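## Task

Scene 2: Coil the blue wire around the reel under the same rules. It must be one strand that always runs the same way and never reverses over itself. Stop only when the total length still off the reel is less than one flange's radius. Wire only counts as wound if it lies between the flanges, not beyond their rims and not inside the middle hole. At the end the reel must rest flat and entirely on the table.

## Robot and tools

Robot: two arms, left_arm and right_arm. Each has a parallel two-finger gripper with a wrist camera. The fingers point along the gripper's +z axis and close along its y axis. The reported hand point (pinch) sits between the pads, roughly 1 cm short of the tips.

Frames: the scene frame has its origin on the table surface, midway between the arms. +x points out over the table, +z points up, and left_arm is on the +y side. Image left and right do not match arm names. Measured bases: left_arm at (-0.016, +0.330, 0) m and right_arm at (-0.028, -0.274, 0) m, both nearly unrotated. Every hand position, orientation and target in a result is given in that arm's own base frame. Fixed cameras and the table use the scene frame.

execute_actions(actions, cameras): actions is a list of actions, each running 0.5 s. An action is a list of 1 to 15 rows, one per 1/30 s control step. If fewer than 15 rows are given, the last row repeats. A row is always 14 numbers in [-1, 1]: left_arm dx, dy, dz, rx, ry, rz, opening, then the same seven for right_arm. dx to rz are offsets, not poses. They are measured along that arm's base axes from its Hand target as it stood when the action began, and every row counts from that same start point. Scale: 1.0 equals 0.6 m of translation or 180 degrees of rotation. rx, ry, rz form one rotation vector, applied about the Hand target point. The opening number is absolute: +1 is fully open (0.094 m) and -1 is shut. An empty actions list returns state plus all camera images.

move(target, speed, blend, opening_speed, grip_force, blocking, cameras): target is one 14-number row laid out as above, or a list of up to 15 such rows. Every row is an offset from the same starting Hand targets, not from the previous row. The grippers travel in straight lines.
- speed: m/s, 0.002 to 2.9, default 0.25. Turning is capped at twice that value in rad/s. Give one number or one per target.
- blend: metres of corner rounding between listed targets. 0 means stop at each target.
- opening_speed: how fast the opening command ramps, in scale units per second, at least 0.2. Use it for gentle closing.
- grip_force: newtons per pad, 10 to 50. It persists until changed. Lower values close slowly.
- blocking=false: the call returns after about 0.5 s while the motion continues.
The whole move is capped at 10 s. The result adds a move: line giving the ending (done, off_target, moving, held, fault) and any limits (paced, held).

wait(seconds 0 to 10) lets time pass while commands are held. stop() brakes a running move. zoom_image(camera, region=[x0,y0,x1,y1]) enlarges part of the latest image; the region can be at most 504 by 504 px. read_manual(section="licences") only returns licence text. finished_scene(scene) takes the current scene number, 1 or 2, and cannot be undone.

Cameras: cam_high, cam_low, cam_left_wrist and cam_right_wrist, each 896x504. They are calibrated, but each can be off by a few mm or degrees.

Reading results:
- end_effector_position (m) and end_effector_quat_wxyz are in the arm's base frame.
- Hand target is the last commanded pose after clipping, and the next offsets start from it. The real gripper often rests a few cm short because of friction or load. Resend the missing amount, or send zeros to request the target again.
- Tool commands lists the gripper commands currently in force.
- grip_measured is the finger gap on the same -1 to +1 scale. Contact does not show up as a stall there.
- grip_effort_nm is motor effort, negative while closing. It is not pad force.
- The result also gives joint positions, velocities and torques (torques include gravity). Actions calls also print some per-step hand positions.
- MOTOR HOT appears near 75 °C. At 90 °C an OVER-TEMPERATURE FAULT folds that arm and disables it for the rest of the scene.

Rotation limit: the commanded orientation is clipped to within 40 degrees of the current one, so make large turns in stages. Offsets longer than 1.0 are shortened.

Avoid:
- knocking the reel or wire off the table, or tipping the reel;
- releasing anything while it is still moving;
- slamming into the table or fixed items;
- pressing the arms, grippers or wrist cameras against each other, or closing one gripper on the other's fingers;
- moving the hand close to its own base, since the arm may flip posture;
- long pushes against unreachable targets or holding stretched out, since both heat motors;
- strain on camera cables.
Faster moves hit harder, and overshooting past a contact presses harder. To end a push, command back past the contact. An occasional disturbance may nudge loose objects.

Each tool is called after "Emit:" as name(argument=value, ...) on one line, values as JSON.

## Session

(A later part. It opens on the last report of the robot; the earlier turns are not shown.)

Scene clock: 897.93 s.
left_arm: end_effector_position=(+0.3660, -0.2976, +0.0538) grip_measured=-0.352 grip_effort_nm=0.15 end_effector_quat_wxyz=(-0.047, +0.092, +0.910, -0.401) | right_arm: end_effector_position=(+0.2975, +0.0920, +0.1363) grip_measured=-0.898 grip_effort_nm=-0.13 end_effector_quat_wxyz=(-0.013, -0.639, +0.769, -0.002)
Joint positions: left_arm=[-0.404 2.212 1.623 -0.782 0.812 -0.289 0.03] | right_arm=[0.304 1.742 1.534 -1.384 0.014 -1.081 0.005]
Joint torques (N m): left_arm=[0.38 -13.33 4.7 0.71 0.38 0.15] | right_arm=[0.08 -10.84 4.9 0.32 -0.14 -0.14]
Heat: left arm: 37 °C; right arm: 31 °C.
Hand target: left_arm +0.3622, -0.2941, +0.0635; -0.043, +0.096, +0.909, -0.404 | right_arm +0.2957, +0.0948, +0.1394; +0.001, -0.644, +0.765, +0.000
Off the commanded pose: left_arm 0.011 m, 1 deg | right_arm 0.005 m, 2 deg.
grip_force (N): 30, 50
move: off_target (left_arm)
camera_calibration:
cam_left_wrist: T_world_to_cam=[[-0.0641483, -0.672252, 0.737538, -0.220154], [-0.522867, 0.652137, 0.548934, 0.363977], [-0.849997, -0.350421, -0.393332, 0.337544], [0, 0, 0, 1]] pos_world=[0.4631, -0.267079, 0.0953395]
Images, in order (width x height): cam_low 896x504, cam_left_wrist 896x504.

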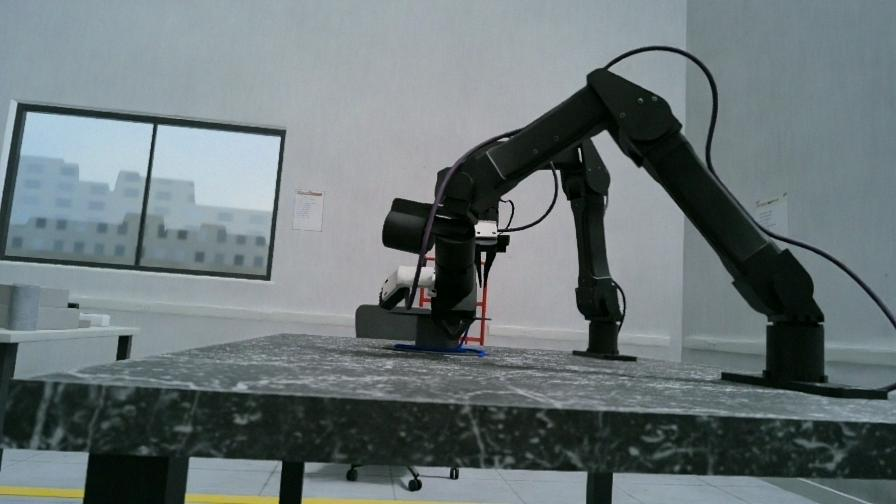

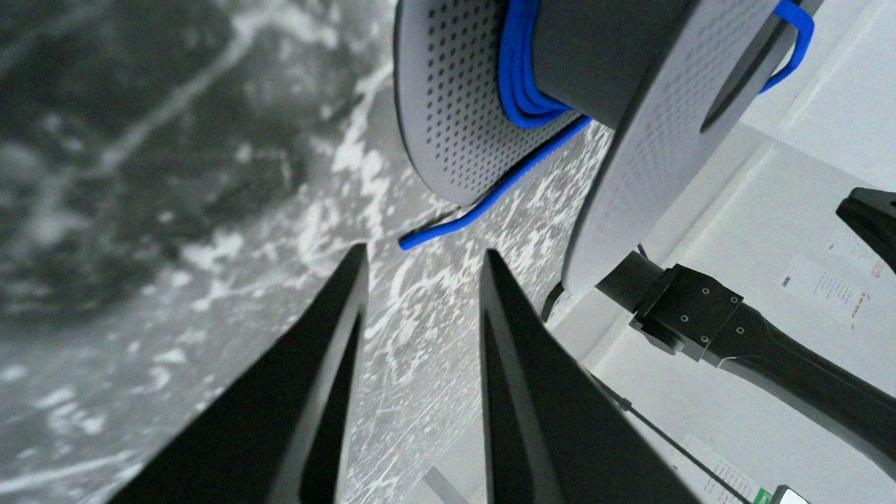

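Emit:
move(target=[-0.006,0.3773,0.1683,0.2376,0.1554,0.4488,-0.5,0.1455,0.1553,0.0,0,0,-0.0956,-0.9], speed=0.2, cameras=["all"])

Emit:
zoom_image(camera="cam_high", region=[380, 190, 540, 350])

Scene clock: 961.43 s.
left_arm: end_effector_position=(+0.3548, -0.0732, +0.1611) grip_measured=-0.498 grip_effort_nm=-0.10 end_effector_quat_wxyz=(-0.012, -0.599, +0.800, -0.026) | right_arm: end_effector_position=(+0.3827, +0.1824, +0.1402) grip_measured=-0.898 grip_effort_nm=-0.14 end_effector_quat_wxyz=(+0.008, -0.524, +0.852, -0.008)
Joint positions: left_arm=[-0.18 1.912 1.847 -1.483 0.053 -1.465 0.024] | right_arm=[0.448 2.196 2.188 -1.546 0.014 -0.654 0.005]
Joint torques (N m): left_arm=[0.46 -7.57 9.13 0.25 -0.23 -0.1] | right_arm=[0.35 -10.56 8.49 0.1 -0.15 0.11]
Heat: left arm: 39 °C; right arm: 30 °C.
Hand target: left_arm +0.3586, -0.0677, +0.1644; -0.005, -0.606, +0.795, -0.018 | right_arm +0.3830, +0.1880, +0.1395; +0.001, -0.523, +0.852, +0.000
Off the commanded pose: left_arm 0.007 m, 2 deg | right_arm 0.006 m, 1 deg.
joint sent to its limit (right arm) — joint 4 (wrist pitch), lower limit. The joint targets still meet the commanded pose.
grip_force (N): 30, 50
move: done
camera_calibration:
cam_left_wrist: T_world_to_cam=[[0.975674, -0.217599, 0.0266456, -0.370274], [-0.154036, -0.59398, 0.789596, -0.108003], [-0.155989, -0.774493, -0.613049, 0.207026], [0, 0, 0, 1]] pos_world=[0.376924, 0.0156165, 0.222062]
cam_right_wrist: T_world_to_cam=[[0.922621, -0.385048, 0.0225422, -0.289789], [-0.272906, -0.610382, 0.74361, 0.119032], [-0.272566, -0.692222, -0.668234, 0.436973], [0, 0, 0, 1]] pos_world=[0.418954, 0.263555, 0.21002]

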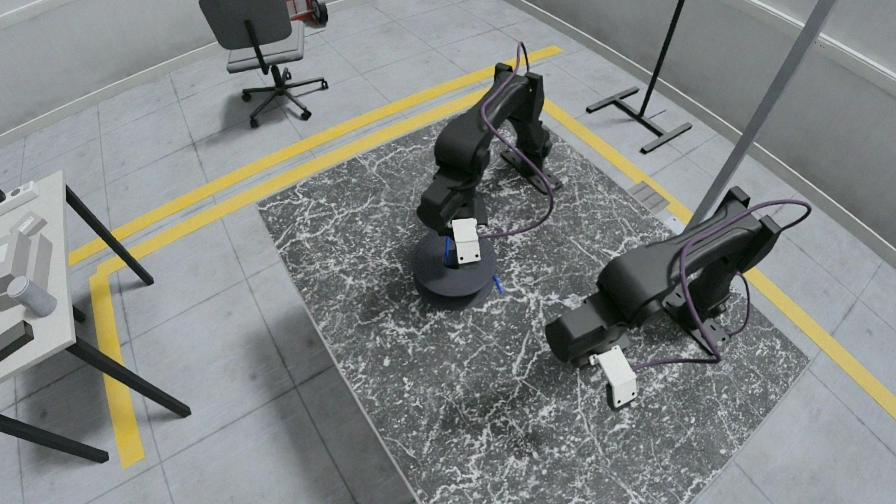

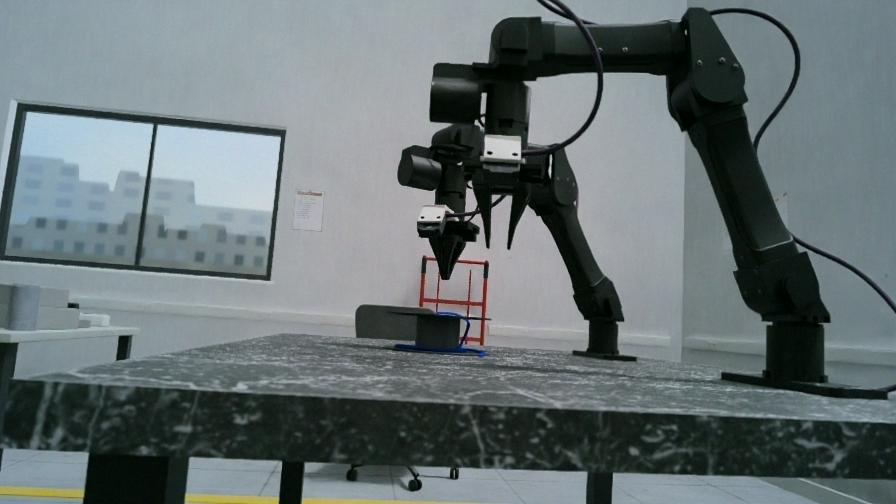

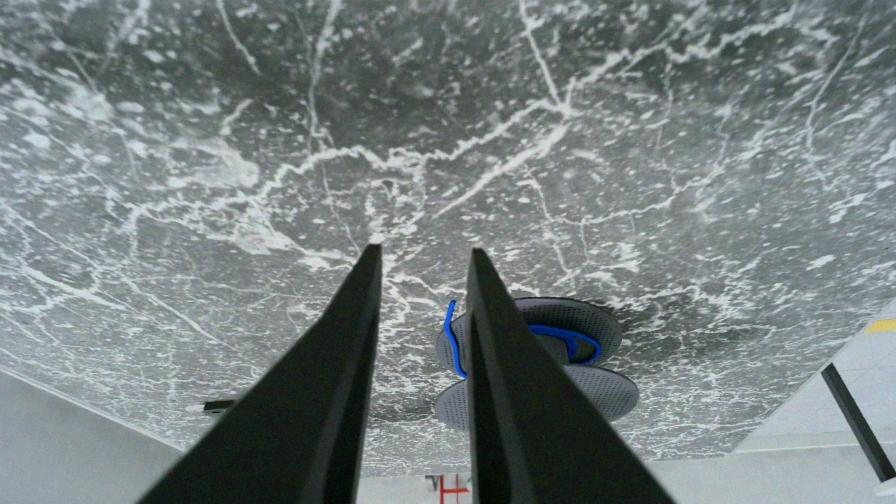

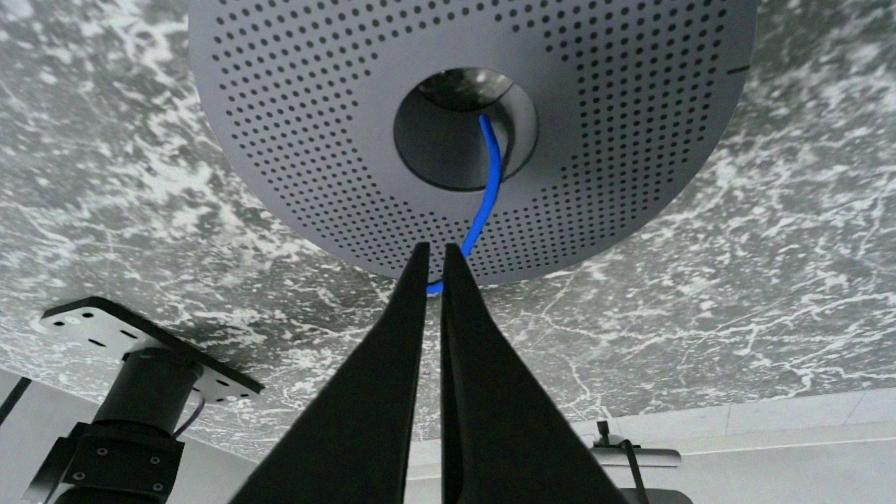

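Scaled by 3.150 from the camera's 896x504 image, which has a finer 1280x720 frame.

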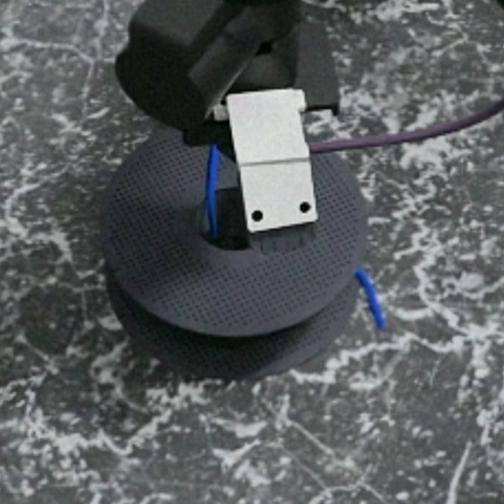

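Emit:
zoom_image(camera="cam_left_wrist", region=[400, 270, 680, 450])

Emit:
zoom_image(camera="cam_low", region=[380, 290, 530, 370])

Scaled by 1.800 from the camera's 896x504 image, which has a finer 1280x720 frame.

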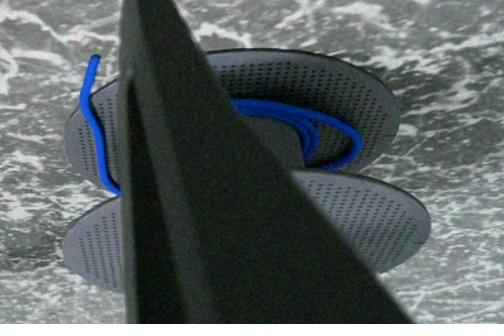

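Scaled by 3.360 from the camera's 896x504 image, which has a finer 1280x720 frame.

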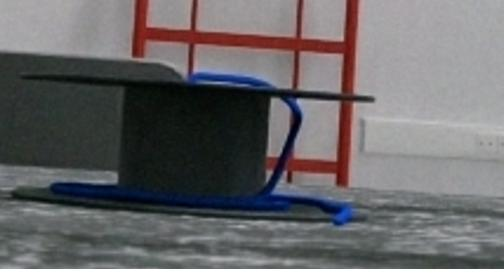

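Emit:
move(target=[0,0,0,0,0,0,-0.5,0.0133,-0.0233,-0.0483,0,0,0.0667,-0.95], speed=0.12, cameras=["cam_right_wrist"])

Scene clock: 995.13 s.
left_arm: end_effector_position=(+0.3547, -0.0731, +0.1611) grip_measured=-0.498 grip_effort_nm=-0.10 end_effector_quat_wxyz=(-0.012, -0.599, +0.800, -0.026) | right_arm: end_effector_position=(+0.3906, +0.1733, +0.1200) grip_measured=-0.948 grip_effort_nm=-0.13 end_effector_quat_wxyz=(+0.005, -0.606, +0.796, -0.008)
Joint positions: left_arm=[-0.18 1.912 1.847 -1.483 0.052 -1.465 0.024] | right_arm=[0.421 2.196 2.106 -1.467 0.013 -0.881 0.002]
Joint torques (N m): left_arm=[0.47 -7.62 9.2 0.28 -0.25 -0.08] | right_arm=[-0.5 -11.56 4.88 0.47 -0.13 -0.13]
Heat: left arm: 38 °C; right arm: 31 °C.
Hand target: left_arm +0.3586, -0.0677, +0.1644; -0.004, -0.606, +0.795, -0.018 | right_arm +0.3910, +0.1740, +0.1105; +0.001, -0.609, +0.793, +0.000
Off the commanded pose: left_arm 0.007 m, 2 deg | right_arm 0.010 m, 1 deg.
grip_force (N): 30, 50
move: done
camera_calibration:
cam_right_wrist: T_world_to_cam=[[0.98062, -0.194816, 0.0207465, -0.355533], [-0.144605, -0.648272, 0.747551, 0.08658], [-0.132186, -0.736064, -0.66388, 0.371559], [0, 0, 0, 1]] pos_world=[0.410277, 0.260355, 0.189324]
Images, in order (width x height): cam_right_wrist 896x504.

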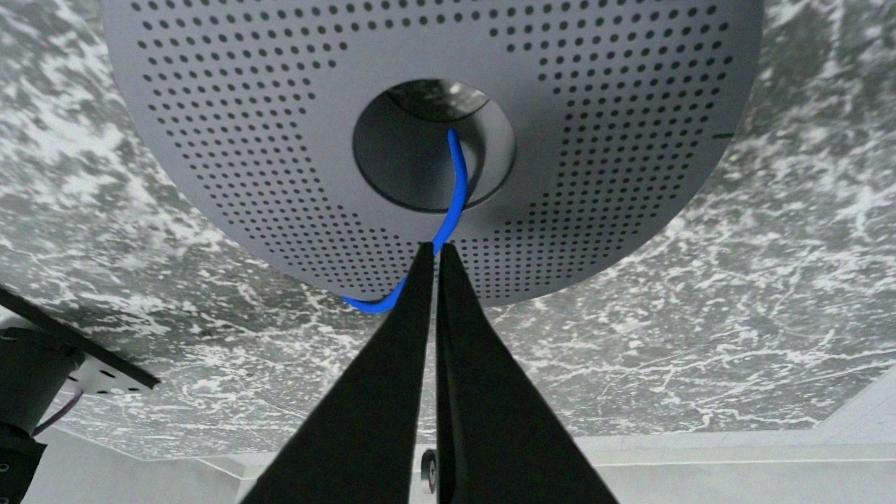

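Emit:
move(target=[[0,0,0,0,0,0,-0.5,0,0.004,0,0,0,0,-0.4],[0,0,0,0,0,0,-0.5,0,0.004,-0.055,0,0,0,-0.4]], speed=0.08, cameras=["cam_right_wrist"])

Scene clock: 1012.37 s.
left_arm: end_effector_position=(+0.3547, -0.0731, +0.1611) grip_measured=-0.498 grip_effort_nm=-0.10 end_effector_quat_wxyz=(-0.012, -0.599, +0.800, -0.026) | right_arm: end_effector_position=(+0.3918, +0.1738, +0.0851) grip_measured=-0.402 grip_effort_nm=0.11 end_effector_quat_wxyz=(+0.003, -0.606, +0.795, -0.007)
Joint positions: left_arm=[-0.18 1.912 1.847 -1.483 0.052 -1.465 0.024] | right_arm=[0.421 2.196 1.967 -1.334 0.013 -0.882 0.028]
Joint torques (N m): left_arm=[0.49 -7.58 9.18 0.28 -0.24 -0.09] | right_arm=[-0.17 -11.96 5.12 0.43 -0.13 -0.09]
Heat: left arm: 37 °C; right arm: 31 °C.
Hand target: left_arm +0.3586, -0.0677, +0.1644; -0.004, -0.606, +0.795, -0.018 | right_arm +0.3910, +0.1764, +0.0775; +0.001, -0.609, +0.793, +0.000
Off the commanded pose: left_arm 0.007 m, 2 deg | right_arm 0.008 m, 1 deg.
grip_force (N): 30, 50
move: done
camera_calibration:
cam_right_wrist: T_world_to_cam=[[0.980851, -0.194095, 0.0160755, -0.355786], [-0.140251, -0.646656, 0.749777, 0.111089], [-0.135132, -0.737674, -0.661496, 0.35026], [0, 0, 0, 1]] pos_world=[0.411885, 0.261158, 0.154123]
Images, in order (width x height): cam_right_wrist 896x504.

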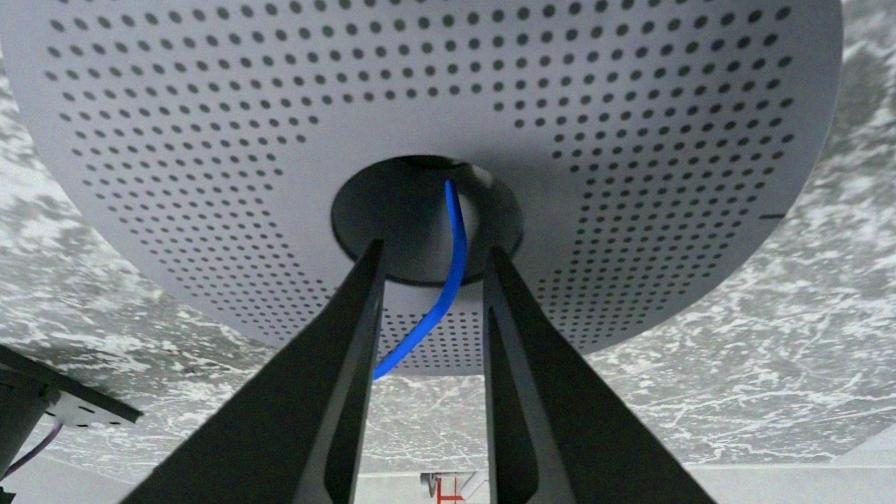

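Emit:
move(target=[0,0,0,0,0,0,-0.5,-0.004,0.004,-0.0375,0,0,0,-0.4], speed=0.06, cameras=["cam_right_wrist"])

Scene clock: 1019.93 s.
left_arm: end_effector_position=(+0.3547, -0.0731, +0.1611) grip_measured=-0.498 grip_effort_nm=-0.10 end_effector_quat_wxyz=(-0.012, -0.599, +0.800, -0.026) | right_arm: end_effector_position=(+0.3914, +0.1736, +0.0628) grip_measured=-0.402 grip_effort_nm=0.11 end_effector_quat_wxyz=(+0.003, -0.606, +0.795, -0.007)
Joint positions: left_arm=[-0.18 1.912 1.847 -1.483 0.052 -1.465 0.024] | right_arm=[0.421 2.196 1.879 -1.244 0.013 -0.882 0.028]
Joint torques (N m): left_arm=[0.5 -7.58 9.18 0.29 -0.24 -0.09] | right_arm=[0.72 -11.95 5.08 0.42 -0.11 -0.01]
Heat: left arm: 37 °C; right arm: 31 °C.
Hand target: left_arm +0.3586, -0.0677, +0.1644; -0.004, -0.606, +0.795, -0.018 | right_arm +0.3886, +0.1788, +0.0550; +0.001, -0.609, +0.793, +0.000
Off the commanded pose: left_arm 0.007 m, 2 deg | right_arm 0.010 m, 1 deg.
grip_force (N): 30, 50
move: done
camera_calibration:
cam_right_wrist: T_world_to_cam=[[0.980851, -0.194042, 0.0166986, -0.355091], [-0.140733, -0.646886, 0.749489, 0.127841], [-0.13463, -0.737487, -0.661806, 0.335005], [0, 0, 0, 1]] pos_world=[0.411384, 0.260858, 0.131823]
Images, in order (width x height): cam_right_wrist 896x504.

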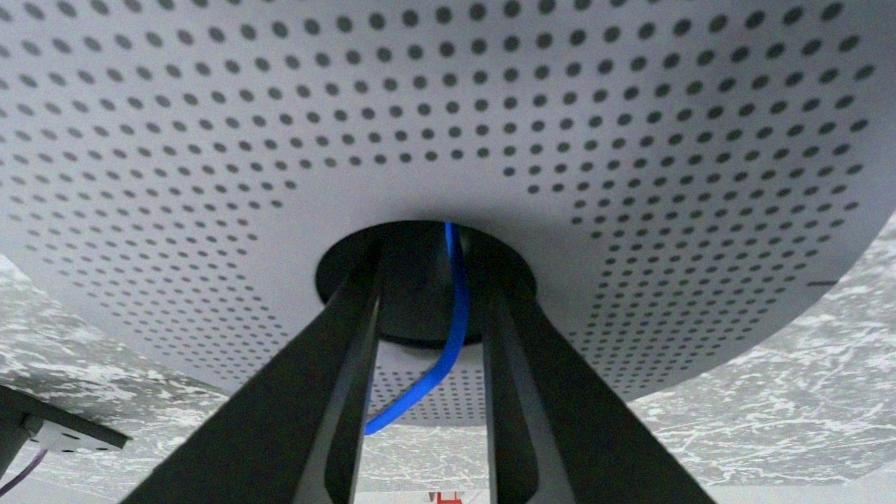

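Emit:
move(target=[0,0,0,0,0,0,-0.5,0,0,0,0,0,0,-0.06], speed=0.06, opening_speed=0.5, cameras=["cam_right_wrist"])

Scene clock: 1025.13 s.
left_arm: end_effector_position=(+0.3547, -0.0731, +0.1611) grip_measured=-0.498 grip_effort_nm=-0.10 end_effector_quat_wxyz=(-0.012, -0.599, +0.800, -0.026) | right_arm: end_effector_position=(+0.3911, +0.1737, +0.0636) grip_measured=-0.093 grip_effort_nm=1.25 end_effector_quat_wxyz=(+0.004, -0.606, +0.795, -0.007)
Joint positions: left_arm=[-0.18 1.912 1.847 -1.483 0.052 -1.465 0.024] | right_arm=[0.421 2.194 1.879 -1.245 0.012 -0.882 0.043]
Joint torques (N m): left_arm=[0.47 -7.6 9.2 0.29 -0.24 -0.08] | right_arm=[0.73 -11.85 5.05 0.48 -0.13 -0.01]
Heat: left arm: 37 °C; right arm: 31 °C.
Hand target: left_arm +0.3586, -0.0677, +0.1644; -0.004, -0.606, +0.795, -0.018 | right_arm +0.3885, +0.1788, +0.0550; +0.001, -0.609, +0.793, +0.000
Off the commanded pose: left_arm 0.007 m, 2 deg | right_arm 0.010 m, 1 deg.
grip_force (N): 30, 50
move: done
camera_calibration:
cam_right_wrist: T_world_to_cam=[[0.980852, -0.194044, 0.0165888, -0.354777], [-0.140826, -0.647846, 0.748641, 0.12759], [-0.134523, -0.736643, -0.662768, 0.335495], [0, 0, 0, 1]] pos_world=[0.411084, 0.260956, 0.132722]
Images, in order (width x height): cam_right_wrist 896x504.

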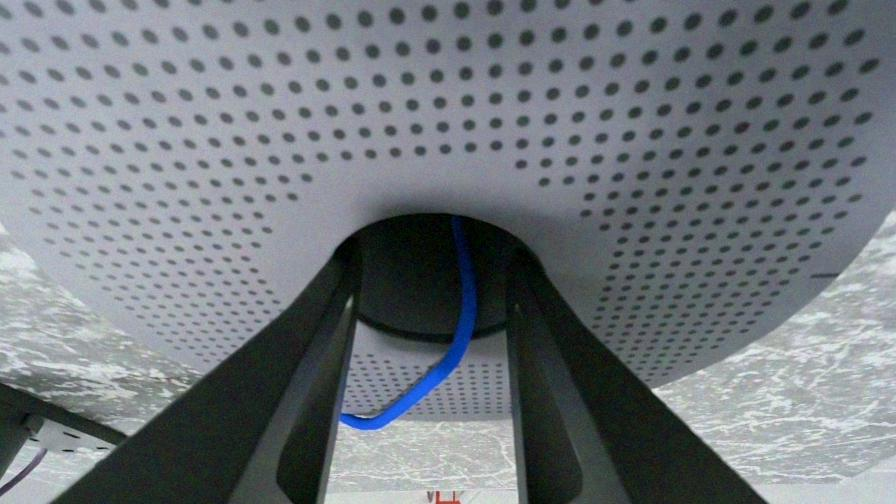

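Emit:
move(target=[0,0,0,0,0,0,-0.5,0,0,0,0,0,-0.2,-0.06], speed=0.2, cameras=["cam_right_wrist","cam_high","cam_low"])

Scene clock: 1032.70 s.
left_arm: end_effector_position=(+0.3547, -0.0731, +0.1611) grip_measured=-0.498 grip_effort_nm=-0.10 end_effector_quat_wxyz=(-0.012, -0.599, +0.800, -0.026) | right_arm: end_effector_position=(+0.3901, +0.1759, +0.0635) grip_measured=-0.093 grip_effort_nm=1.25 end_effector_quat_wxyz=(+0.005, -0.346, +0.938, -0.004)
Joint positions: left_arm=[-0.18 1.912 1.847 -1.483 0.052 -1.465 0.024] | right_arm=[0.425 2.194 1.879 -1.245 0.008 -0.281 0.043]
Joint torques (N m): left_arm=[0.49 -7.54 9.17 0.28 -0.24 -0.08] | right_arm=[0.34 -11.64 5.15 0.42 -0.04 0.37]
Heat: left arm: 37 °C; right arm: 31 °C.
Hand target: left_arm +0.3586, -0.0677, +0.1644; -0.004, -0.606, +0.795, -0.018 | right_arm +0.3885, +0.1788, +0.0550; +0.001, -0.334, +0.943, +0.000
Off the commanded pose: left_arm 0.007 m, 2 deg | right_arm 0.009 m, 2 deg.
grip_force (N): 30, 50
move: done
camera_calibration:
cam_right_wrist: T_world_to_cam=[[0.702393, -0.711684, 0.0122413, -0.153406], [-0.483873, -0.464803, 0.741502, 0.230895], [-0.522025, -0.526749, -0.670839, 0.451733], [0, 0, 0, 1]] pos_world=[0.455291, 0.236094, 0.133708]
Images, in order (width x height): cam_high 896x504, cam_low 896x504, cam_right_wrist 896x504.

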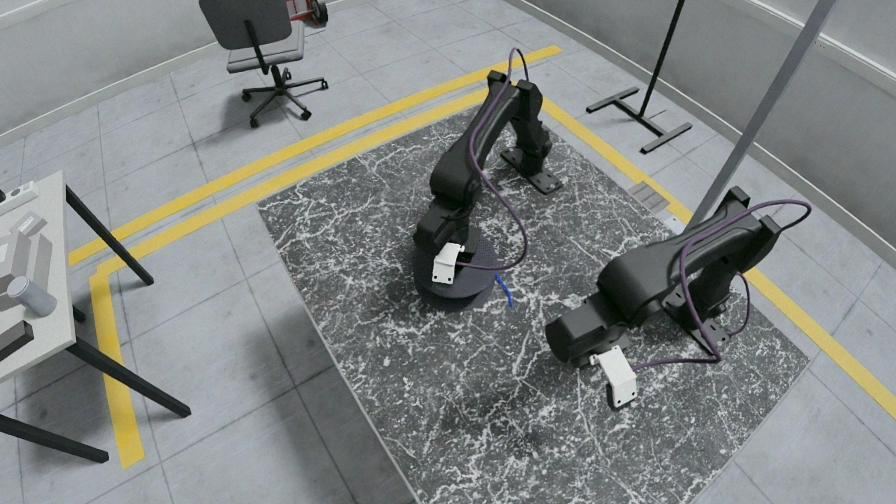

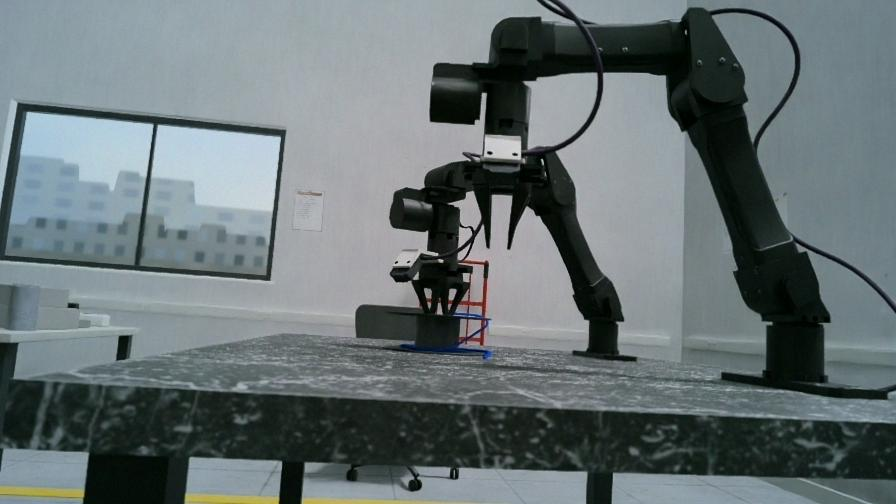

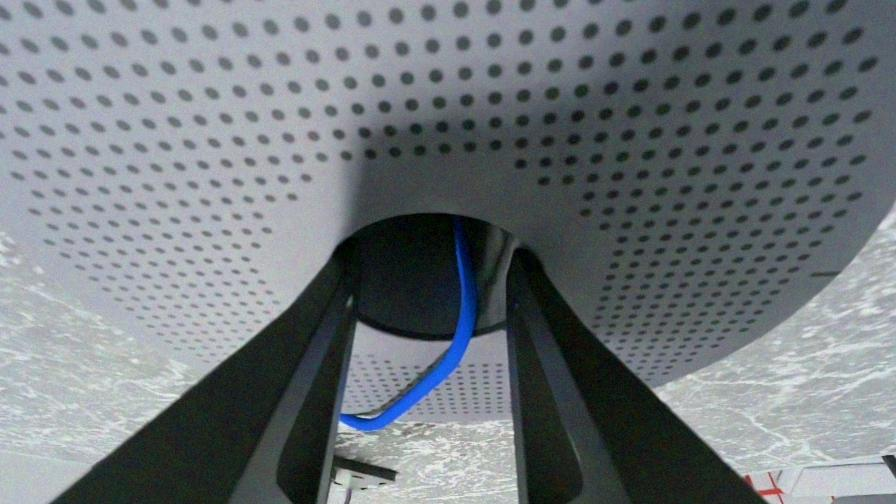

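Emit:
move(target=[0,0,0,0,0,0,-0.5,0,0,0,0,0,0,-0.98], speed=0.06, opening_speed=0.6, cameras=["cam_right_wrist"])

Emit:
zoom_image(camera="cam_right_wrist", region=[300, 150, 600, 450])

Scene clock: 1048.80 s.
left_arm: end_effector_position=(+0.3547, -0.0731, +0.1611) grip_measured=-0.498 grip_effort_nm=-0.10 end_effector_quat_wxyz=(-0.012, -0.599, +0.800, -0.026) | right_arm: end_effector_position=(+0.3906, +0.1761, +0.0636) grip_measured=-0.978 grip_effort_nm=-0.14 end_effector_quat_wxyz=(+0.006, -0.336, +0.942, -0.003)
Joint positions: left_arm=[-0.18 1.912 1.847 -1.483 0.052 -1.465 0.024] | right_arm=[0.425 2.194 1.879 -1.244 0.008 -0.261 0.001]
Joint torques (N m): left_arm=[0.46 -7.62 9.18 0.29 -0.23 -0.08] | right_arm=[0.27 -11.81 4.97 0.43 -0.1 0.09]
Heat: left arm: 37 °C; right arm: 30 °C.
Hand target: left_arm +0.3586, -0.0677, +0.1644; -0.004, -0.606, +0.795, -0.018 | right_arm +0.3886, +0.1788, +0.0550; +0.001, -0.334, +0.943, +0.000
Off the commanded pose: left_arm 0.007 m, 2 deg | right_arm 0.009 m, 1 deg.
grip_force (N): 30, 50
move: done
camera_calibration:
cam_right_wrist: T_world_to_cam=[[0.68752, -0.726055, 0.0126961, -0.145327], [-0.494725, -0.455526, 0.740097, 0.233947], [-0.531568, -0.515112, -0.67238, 0.453769], [0, 0, 0, 1]] pos_world=[0.456864, 0.234795, 0.133807]
Images, in order (width x height): cam_right_wrist 896x504.

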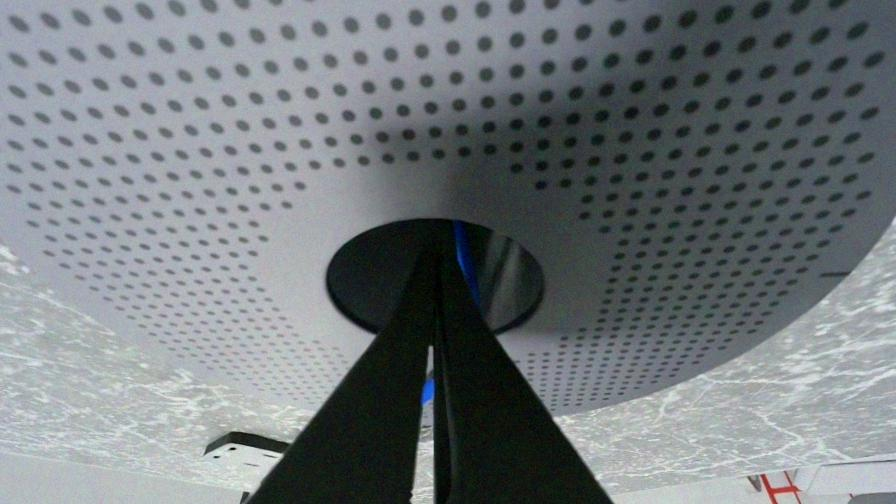

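Scaled by 1.680 from the camera's 896x504 image, which has a finer 1280x720 frame.

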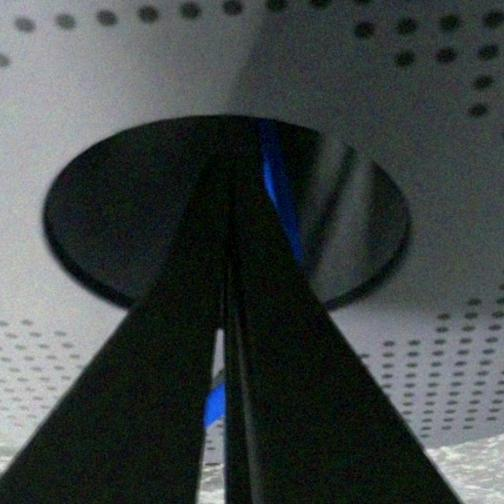

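Emit:
move(target=[[0,0,0,0,0,0,-0.5,0,0,0,0,0,0,-0.6],[0,0,0,0,0,0,-0.5,0,0,0.075,0,0,0,-0.6],[0,0,0,0,0,0,-0.5,-0.0343,-0.0418,0.06,0,0,-0.111,-0.6]], speed=0.08, blend=[0,0.01,0], cameras=["cam_right_wrist"])

Scene clock: 1073.47 s.
left_arm: end_effector_position=(+0.3547, -0.0731, +0.1611) grip_measured=-0.498 grip_effort_nm=-0.10 end_effector_quat_wxyz=(-0.012, -0.599, +0.800, -0.026) | right_arm: end_effector_position=(+0.3653, +0.1536, +0.0791) grip_measured=-0.602 grip_effort_nm=0.11 end_effector_quat_wxyz=(-0.022, -0.173, +0.985, -0.009)
Joint positions: left_arm=[-0.18 1.912 1.847 -1.483 0.052 -1.465 0.024] | right_arm=[0.399 2.113 1.812 -1.316 0.008 0.051 0.019]
Joint torques (N m): left_arm=[0.46 -7.58 9.17 0.29 -0.24 -0.08] | right_arm=[-0.53 -16.27 4.82 0.31 -0.08 0.13]
Heat: left arm: 37 °C; right arm: 30 °C.
Hand target: left_arm +0.3586, -0.0677, +0.1644; -0.004, -0.606, +0.795, -0.018 | right_arm +0.3681, +0.1538, +0.0910; +0.001, -0.166, +0.986, +0.000
Off the commanded pose: left_arm 0.007 m, 2 deg | right_arm 0.012 m, 3 deg.
grip_force (N): 30, 50
move: off_target (right_arm)
camera_calibration:
cam_right_wrist: T_world_to_cam=[[0.408758, -0.912606, 0.0081751, -0.0135911], [-0.578003, -0.251936, 0.77617, 0.195994], [-0.706278, -0.321991, -0.63047, 0.470071], [0, 0, 0, 1]] pos_world=[0.450842, 0.188333, 0.144353]
Images, in order (width x height): cam_right_wrist 896x504.

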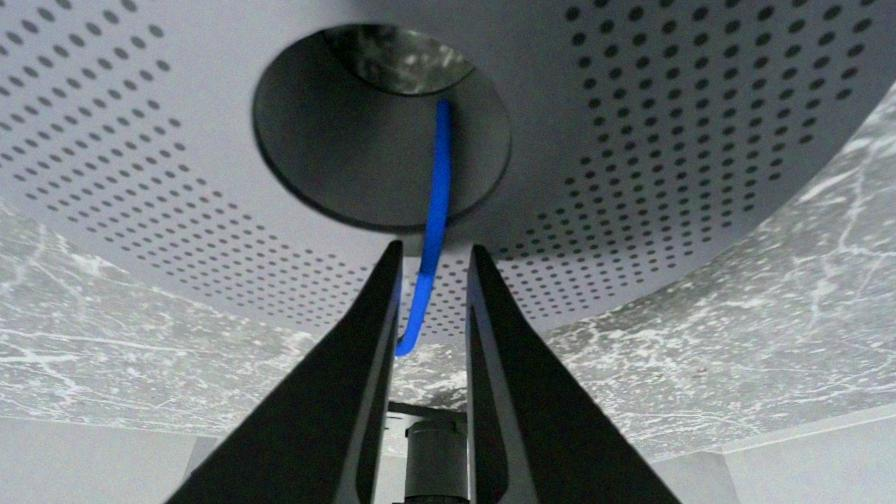

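Emit:
move(target=[0,0,0,0,0,0,-0.5,0,0,-0.013,0,0,0,-0.6], speed=0.03, cameras=["cam_right_wrist"])

Scene clock: 1078.20 s.
left_arm: end_effector_position=(+0.3547, -0.0731, +0.1611) grip_measured=-0.498 grip_effort_nm=-0.10 end_effector_quat_wxyz=(-0.012, -0.599, +0.800, -0.026) | right_arm: end_effector_position=(+0.3647, +0.1533, +0.0759) grip_measured=-0.602 grip_effort_nm=0.11 end_effector_quat_wxyz=(-0.019, -0.173, +0.985, -0.008)
Joint positions: left_arm=[-0.18 1.912 1.847 -1.483 0.052 -1.465 0.024] | right_arm=[0.399 2.106 1.788 -1.294 0.008 0.052 0.019]
Joint torques (N m): left_arm=[0.49 -7.58 9.17 0.29 -0.24 -0.07] | right_arm=[-0.51 -15.04 4.49 0.43 -0.03 0.12]
Heat: left arm: 37 °C; right arm: 30 °C.
Hand target: left_arm +0.3586, -0.0677, +0.1644; -0.004, -0.606, +0.795, -0.018 | right_arm +0.3680, +0.1537, +0.0832; +0.001, -0.166, +0.986, +0.000
Off the commanded pose: left_arm 0.007 m, 2 deg | right_arm 0.008 m, 3 deg.
grip_force (N): 30, 50
move: off_target (right_arm)
camera_calibration:
cam_right_wrist: T_world_to_cam=[[0.408318, -0.912802, 0.00828255, -0.0134374], [-0.58187, -0.253272, 0.772839, 0.199905], [-0.703352, -0.320383, -0.634548, 0.466523], [0, 0, 0, 1]] pos_world=[0.449935, 0.187831, 0.141648]
Images, in order (width x height): cam_right_wrist 896x504.

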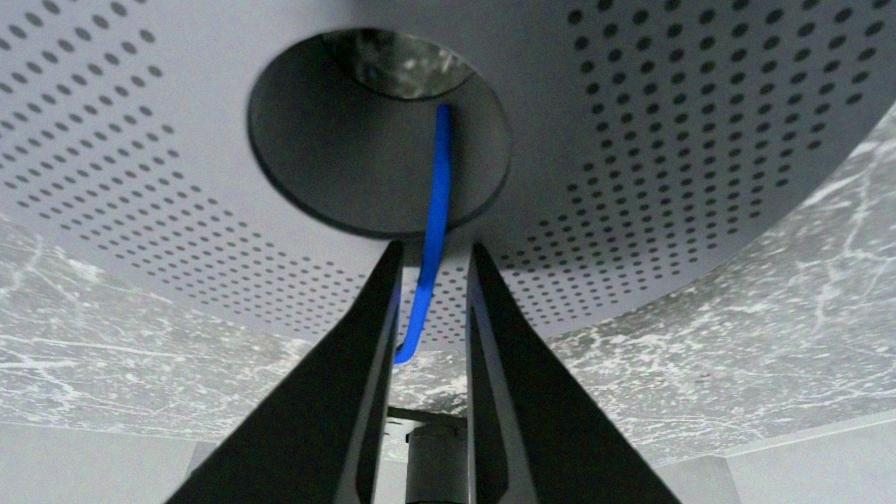

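Emit:
move(target=[0,0,0,0,0,0,-0.5,0,0,0,0,0,0,-0.98], speed=0.03, opening_speed=0.5, cameras=["cam_right_wrist","cam_high"])

Scene clock: 1081.93 s.
left_arm: end_effector_position=(+0.3547, -0.0731, +0.1611) grip_measured=-0.498 grip_effort_nm=-0.10 end_effector_quat_wxyz=(-0.012, -0.599, +0.800, -0.026) | right_arm: end_effector_position=(+0.3658, +0.1539, +0.0759) grip_measured=-0.946 grip_effort_nm=-0.96 end_effector_quat_wxyz=(-0.017, -0.173, +0.985, -0.008)
Joint positions: left_arm=[-0.18 1.912 1.847 -1.483 0.052 -1.465 0.024] | right_arm=[0.399 2.106 1.788 -1.289 0.007 0.052 0.003]
Joint torques (N m): left_arm=[0.46 -7.58 9.18 0.29 -0.23 -0.08] | right_arm=[-0.59 -15.36 4.56 0.45 -0.04 0.14]
Heat: left arm: 37 °C; right arm: 31 °C.
Hand target: left_arm +0.3586, -0.0677, +0.1644; -0.004, -0.606, +0.795, -0.018 | right_arm +0.3680, +0.1537, +0.0832; +0.001, -0.166, +0.986, +0.000
Off the commanded pose: left_arm 0.007 m, 2 deg | right_arm 0.008 m, 2 deg.
grip_force (N): 30, 50
move: done
camera_calibration:
cam_right_wrist: T_world_to_cam=[[0.407928, -0.912979, 0.00804535, -0.0132012], [-0.585428, -0.254793, 0.769646, 0.202486], [-0.70062, -0.31867, -0.63842, 0.46659], [0, 0, 0, 1]] pos_world=[0.450828, 0.188228, 0.142144]
Images, in order (width x height): cam_high 896x504, cam_right_wrist 896x504.

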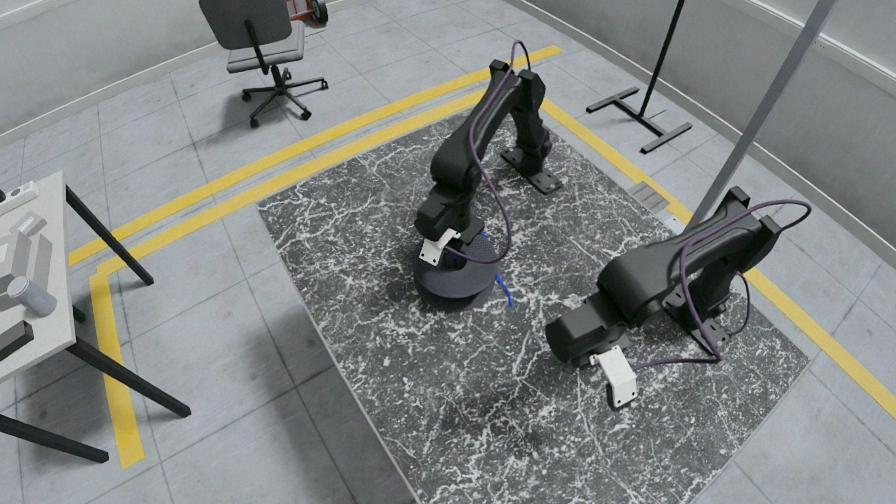

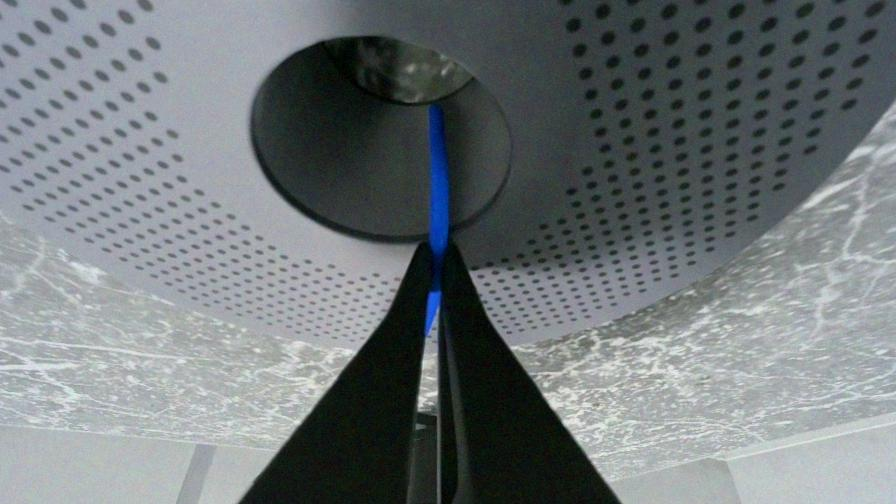

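Emit:
move(target=[[0,0,0,0,0,0,-0.5,-0.01,-0.006,0.055,0,0,-0.03,-0.98],[0,0,0,0,0,0,-0.5,-0.0583,-0.0595,0.078,0,0,-0.16,-0.98]], speed=0.1, blend=[0.01,0], cameras=["all"])

Emit:
zoom_image(camera="cam_high", region=[380, 180, 540, 340])

Scene clock: 1129.13 s.
left_arm: end_effector_position=(+0.3547, -0.0731, +0.1611) grip_measured=-0.498 grip_effort_nm=-0.10 end_effector_quat_wxyz=(-0.012, -0.599, +0.800, -0.026) | right_arm: end_effector_position=(+0.3398, +0.1224, +0.1209) grip_measured=-0.949 grip_effort_nm=-1.05 end_effector_quat_wxyz=(-0.002, +0.077, +0.997, -0.003)
Joint positions: left_arm=[-0.18 1.912 1.847 -1.483 0.052 -1.465 0.024] | right_arm=[0.344 1.922 1.701 -1.357 0.003 0.499 0.002]
Joint torques (N m): left_arm=[0.47 -7.57 9.18 0.29 -0.25 -0.08] | right_arm=[-0.62 -14.06 4.97 0.08 0 0.11]
Heat: left arm: 37 °C; right arm: 35 °C.
Hand target: left_arm +0.3586, -0.0677, +0.1644; -0.004, -0.606, +0.795, -0.018 | right_arm +0.3330, +0.1181, +0.1300; +0.001, +0.085, +0.996, +0.000
Off the commanded pose: left_arm 0.007 m, 2 deg | right_arm 0.012 m, 1 deg.
grip_force (N): 30, 50
move: off_target (right_arm)
camera_calibration:
cam_left_wrist: T_world_to_cam=[[0.975754, -0.217282, 0.0263027, -0.370114], [-0.153633, -0.594367, 0.789382, -0.108057], [-0.155885, -0.774284, -0.613338, 0.207109], [0, 0, 0, 1]] pos_world=[0.376825, 0.0157167, 0.222061]
cam_right_wrist: T_world_to_cam=[[-0.0812303, -0.996673, 0.00673516, 0.144955], [-0.659579, 0.0588203, 0.74933, 0.133831], [-0.747233, 0.0564259, -0.662162, 0.439733], [0, 0, 0, 1]] pos_world=[0.42863, 0.111788, 0.189915]

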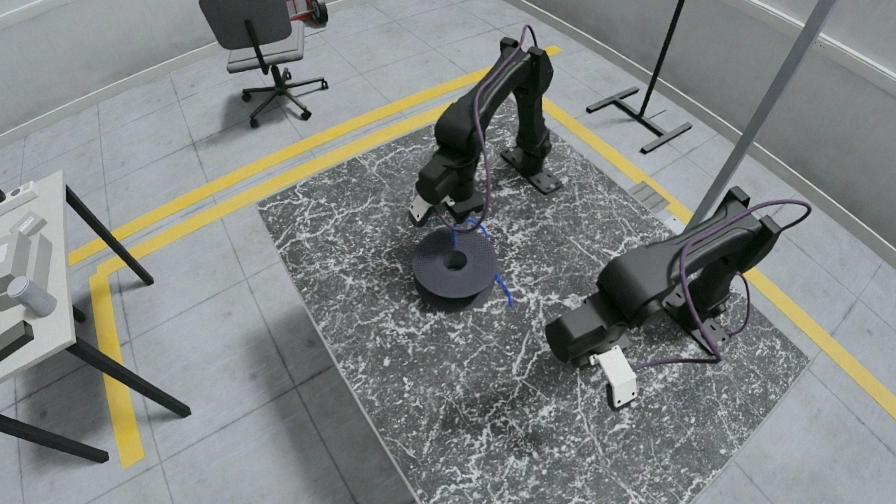

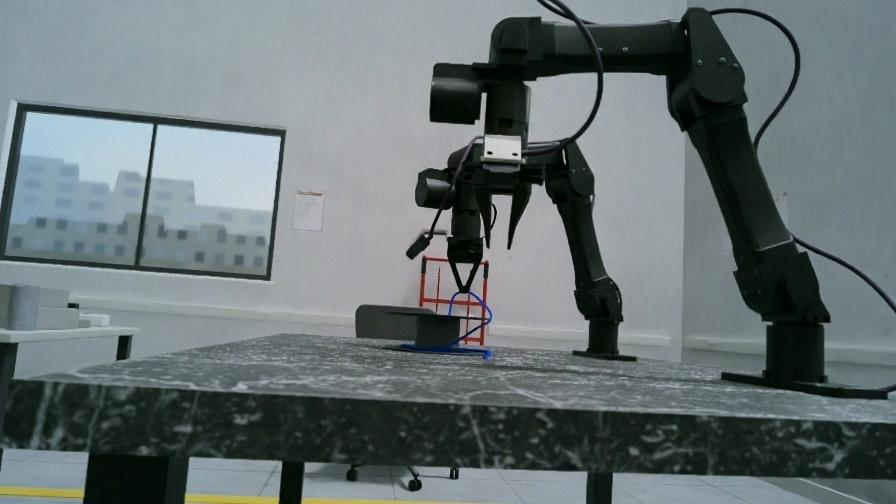

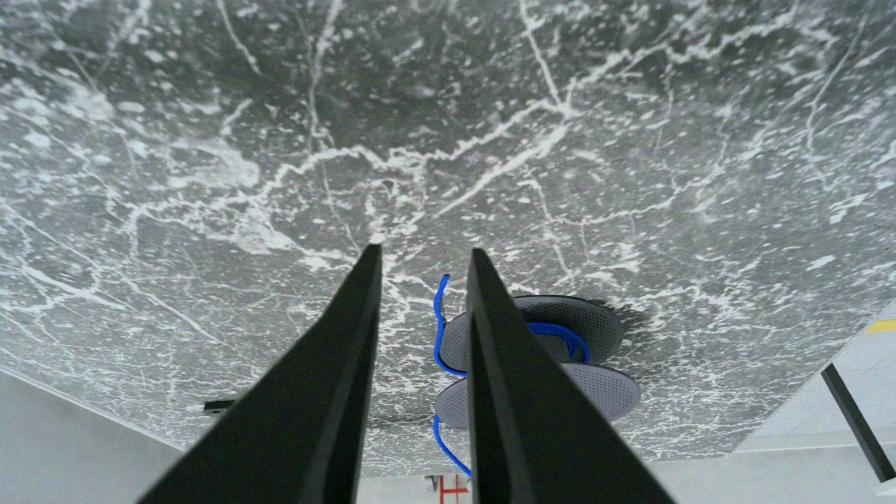

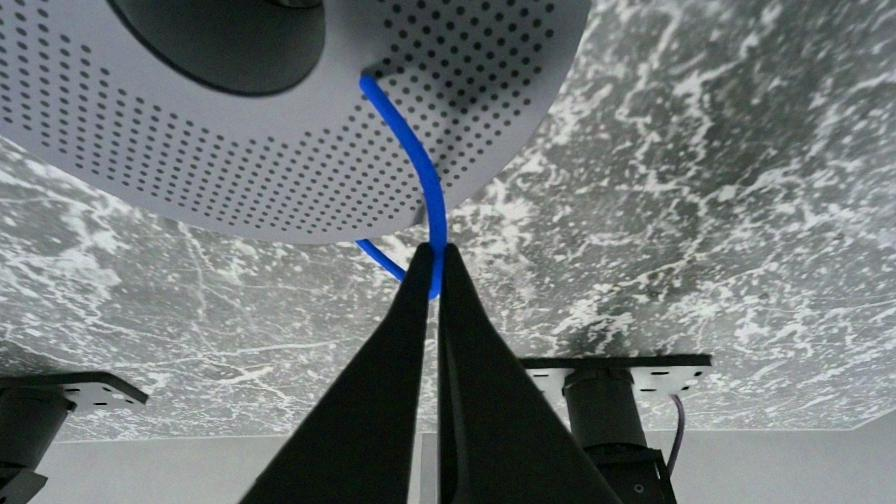

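Scaled by 3.150 from the camera's 896x504 image, which has a finer 1280x720 frame.

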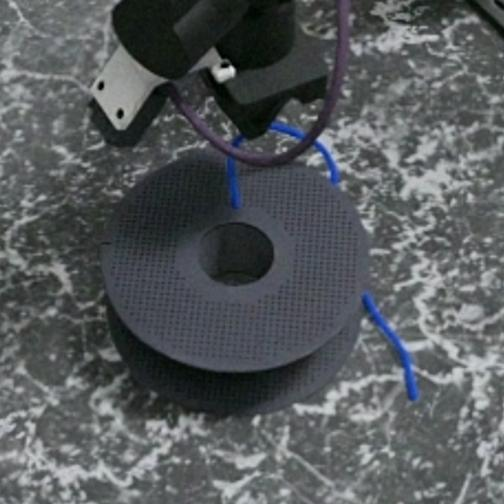

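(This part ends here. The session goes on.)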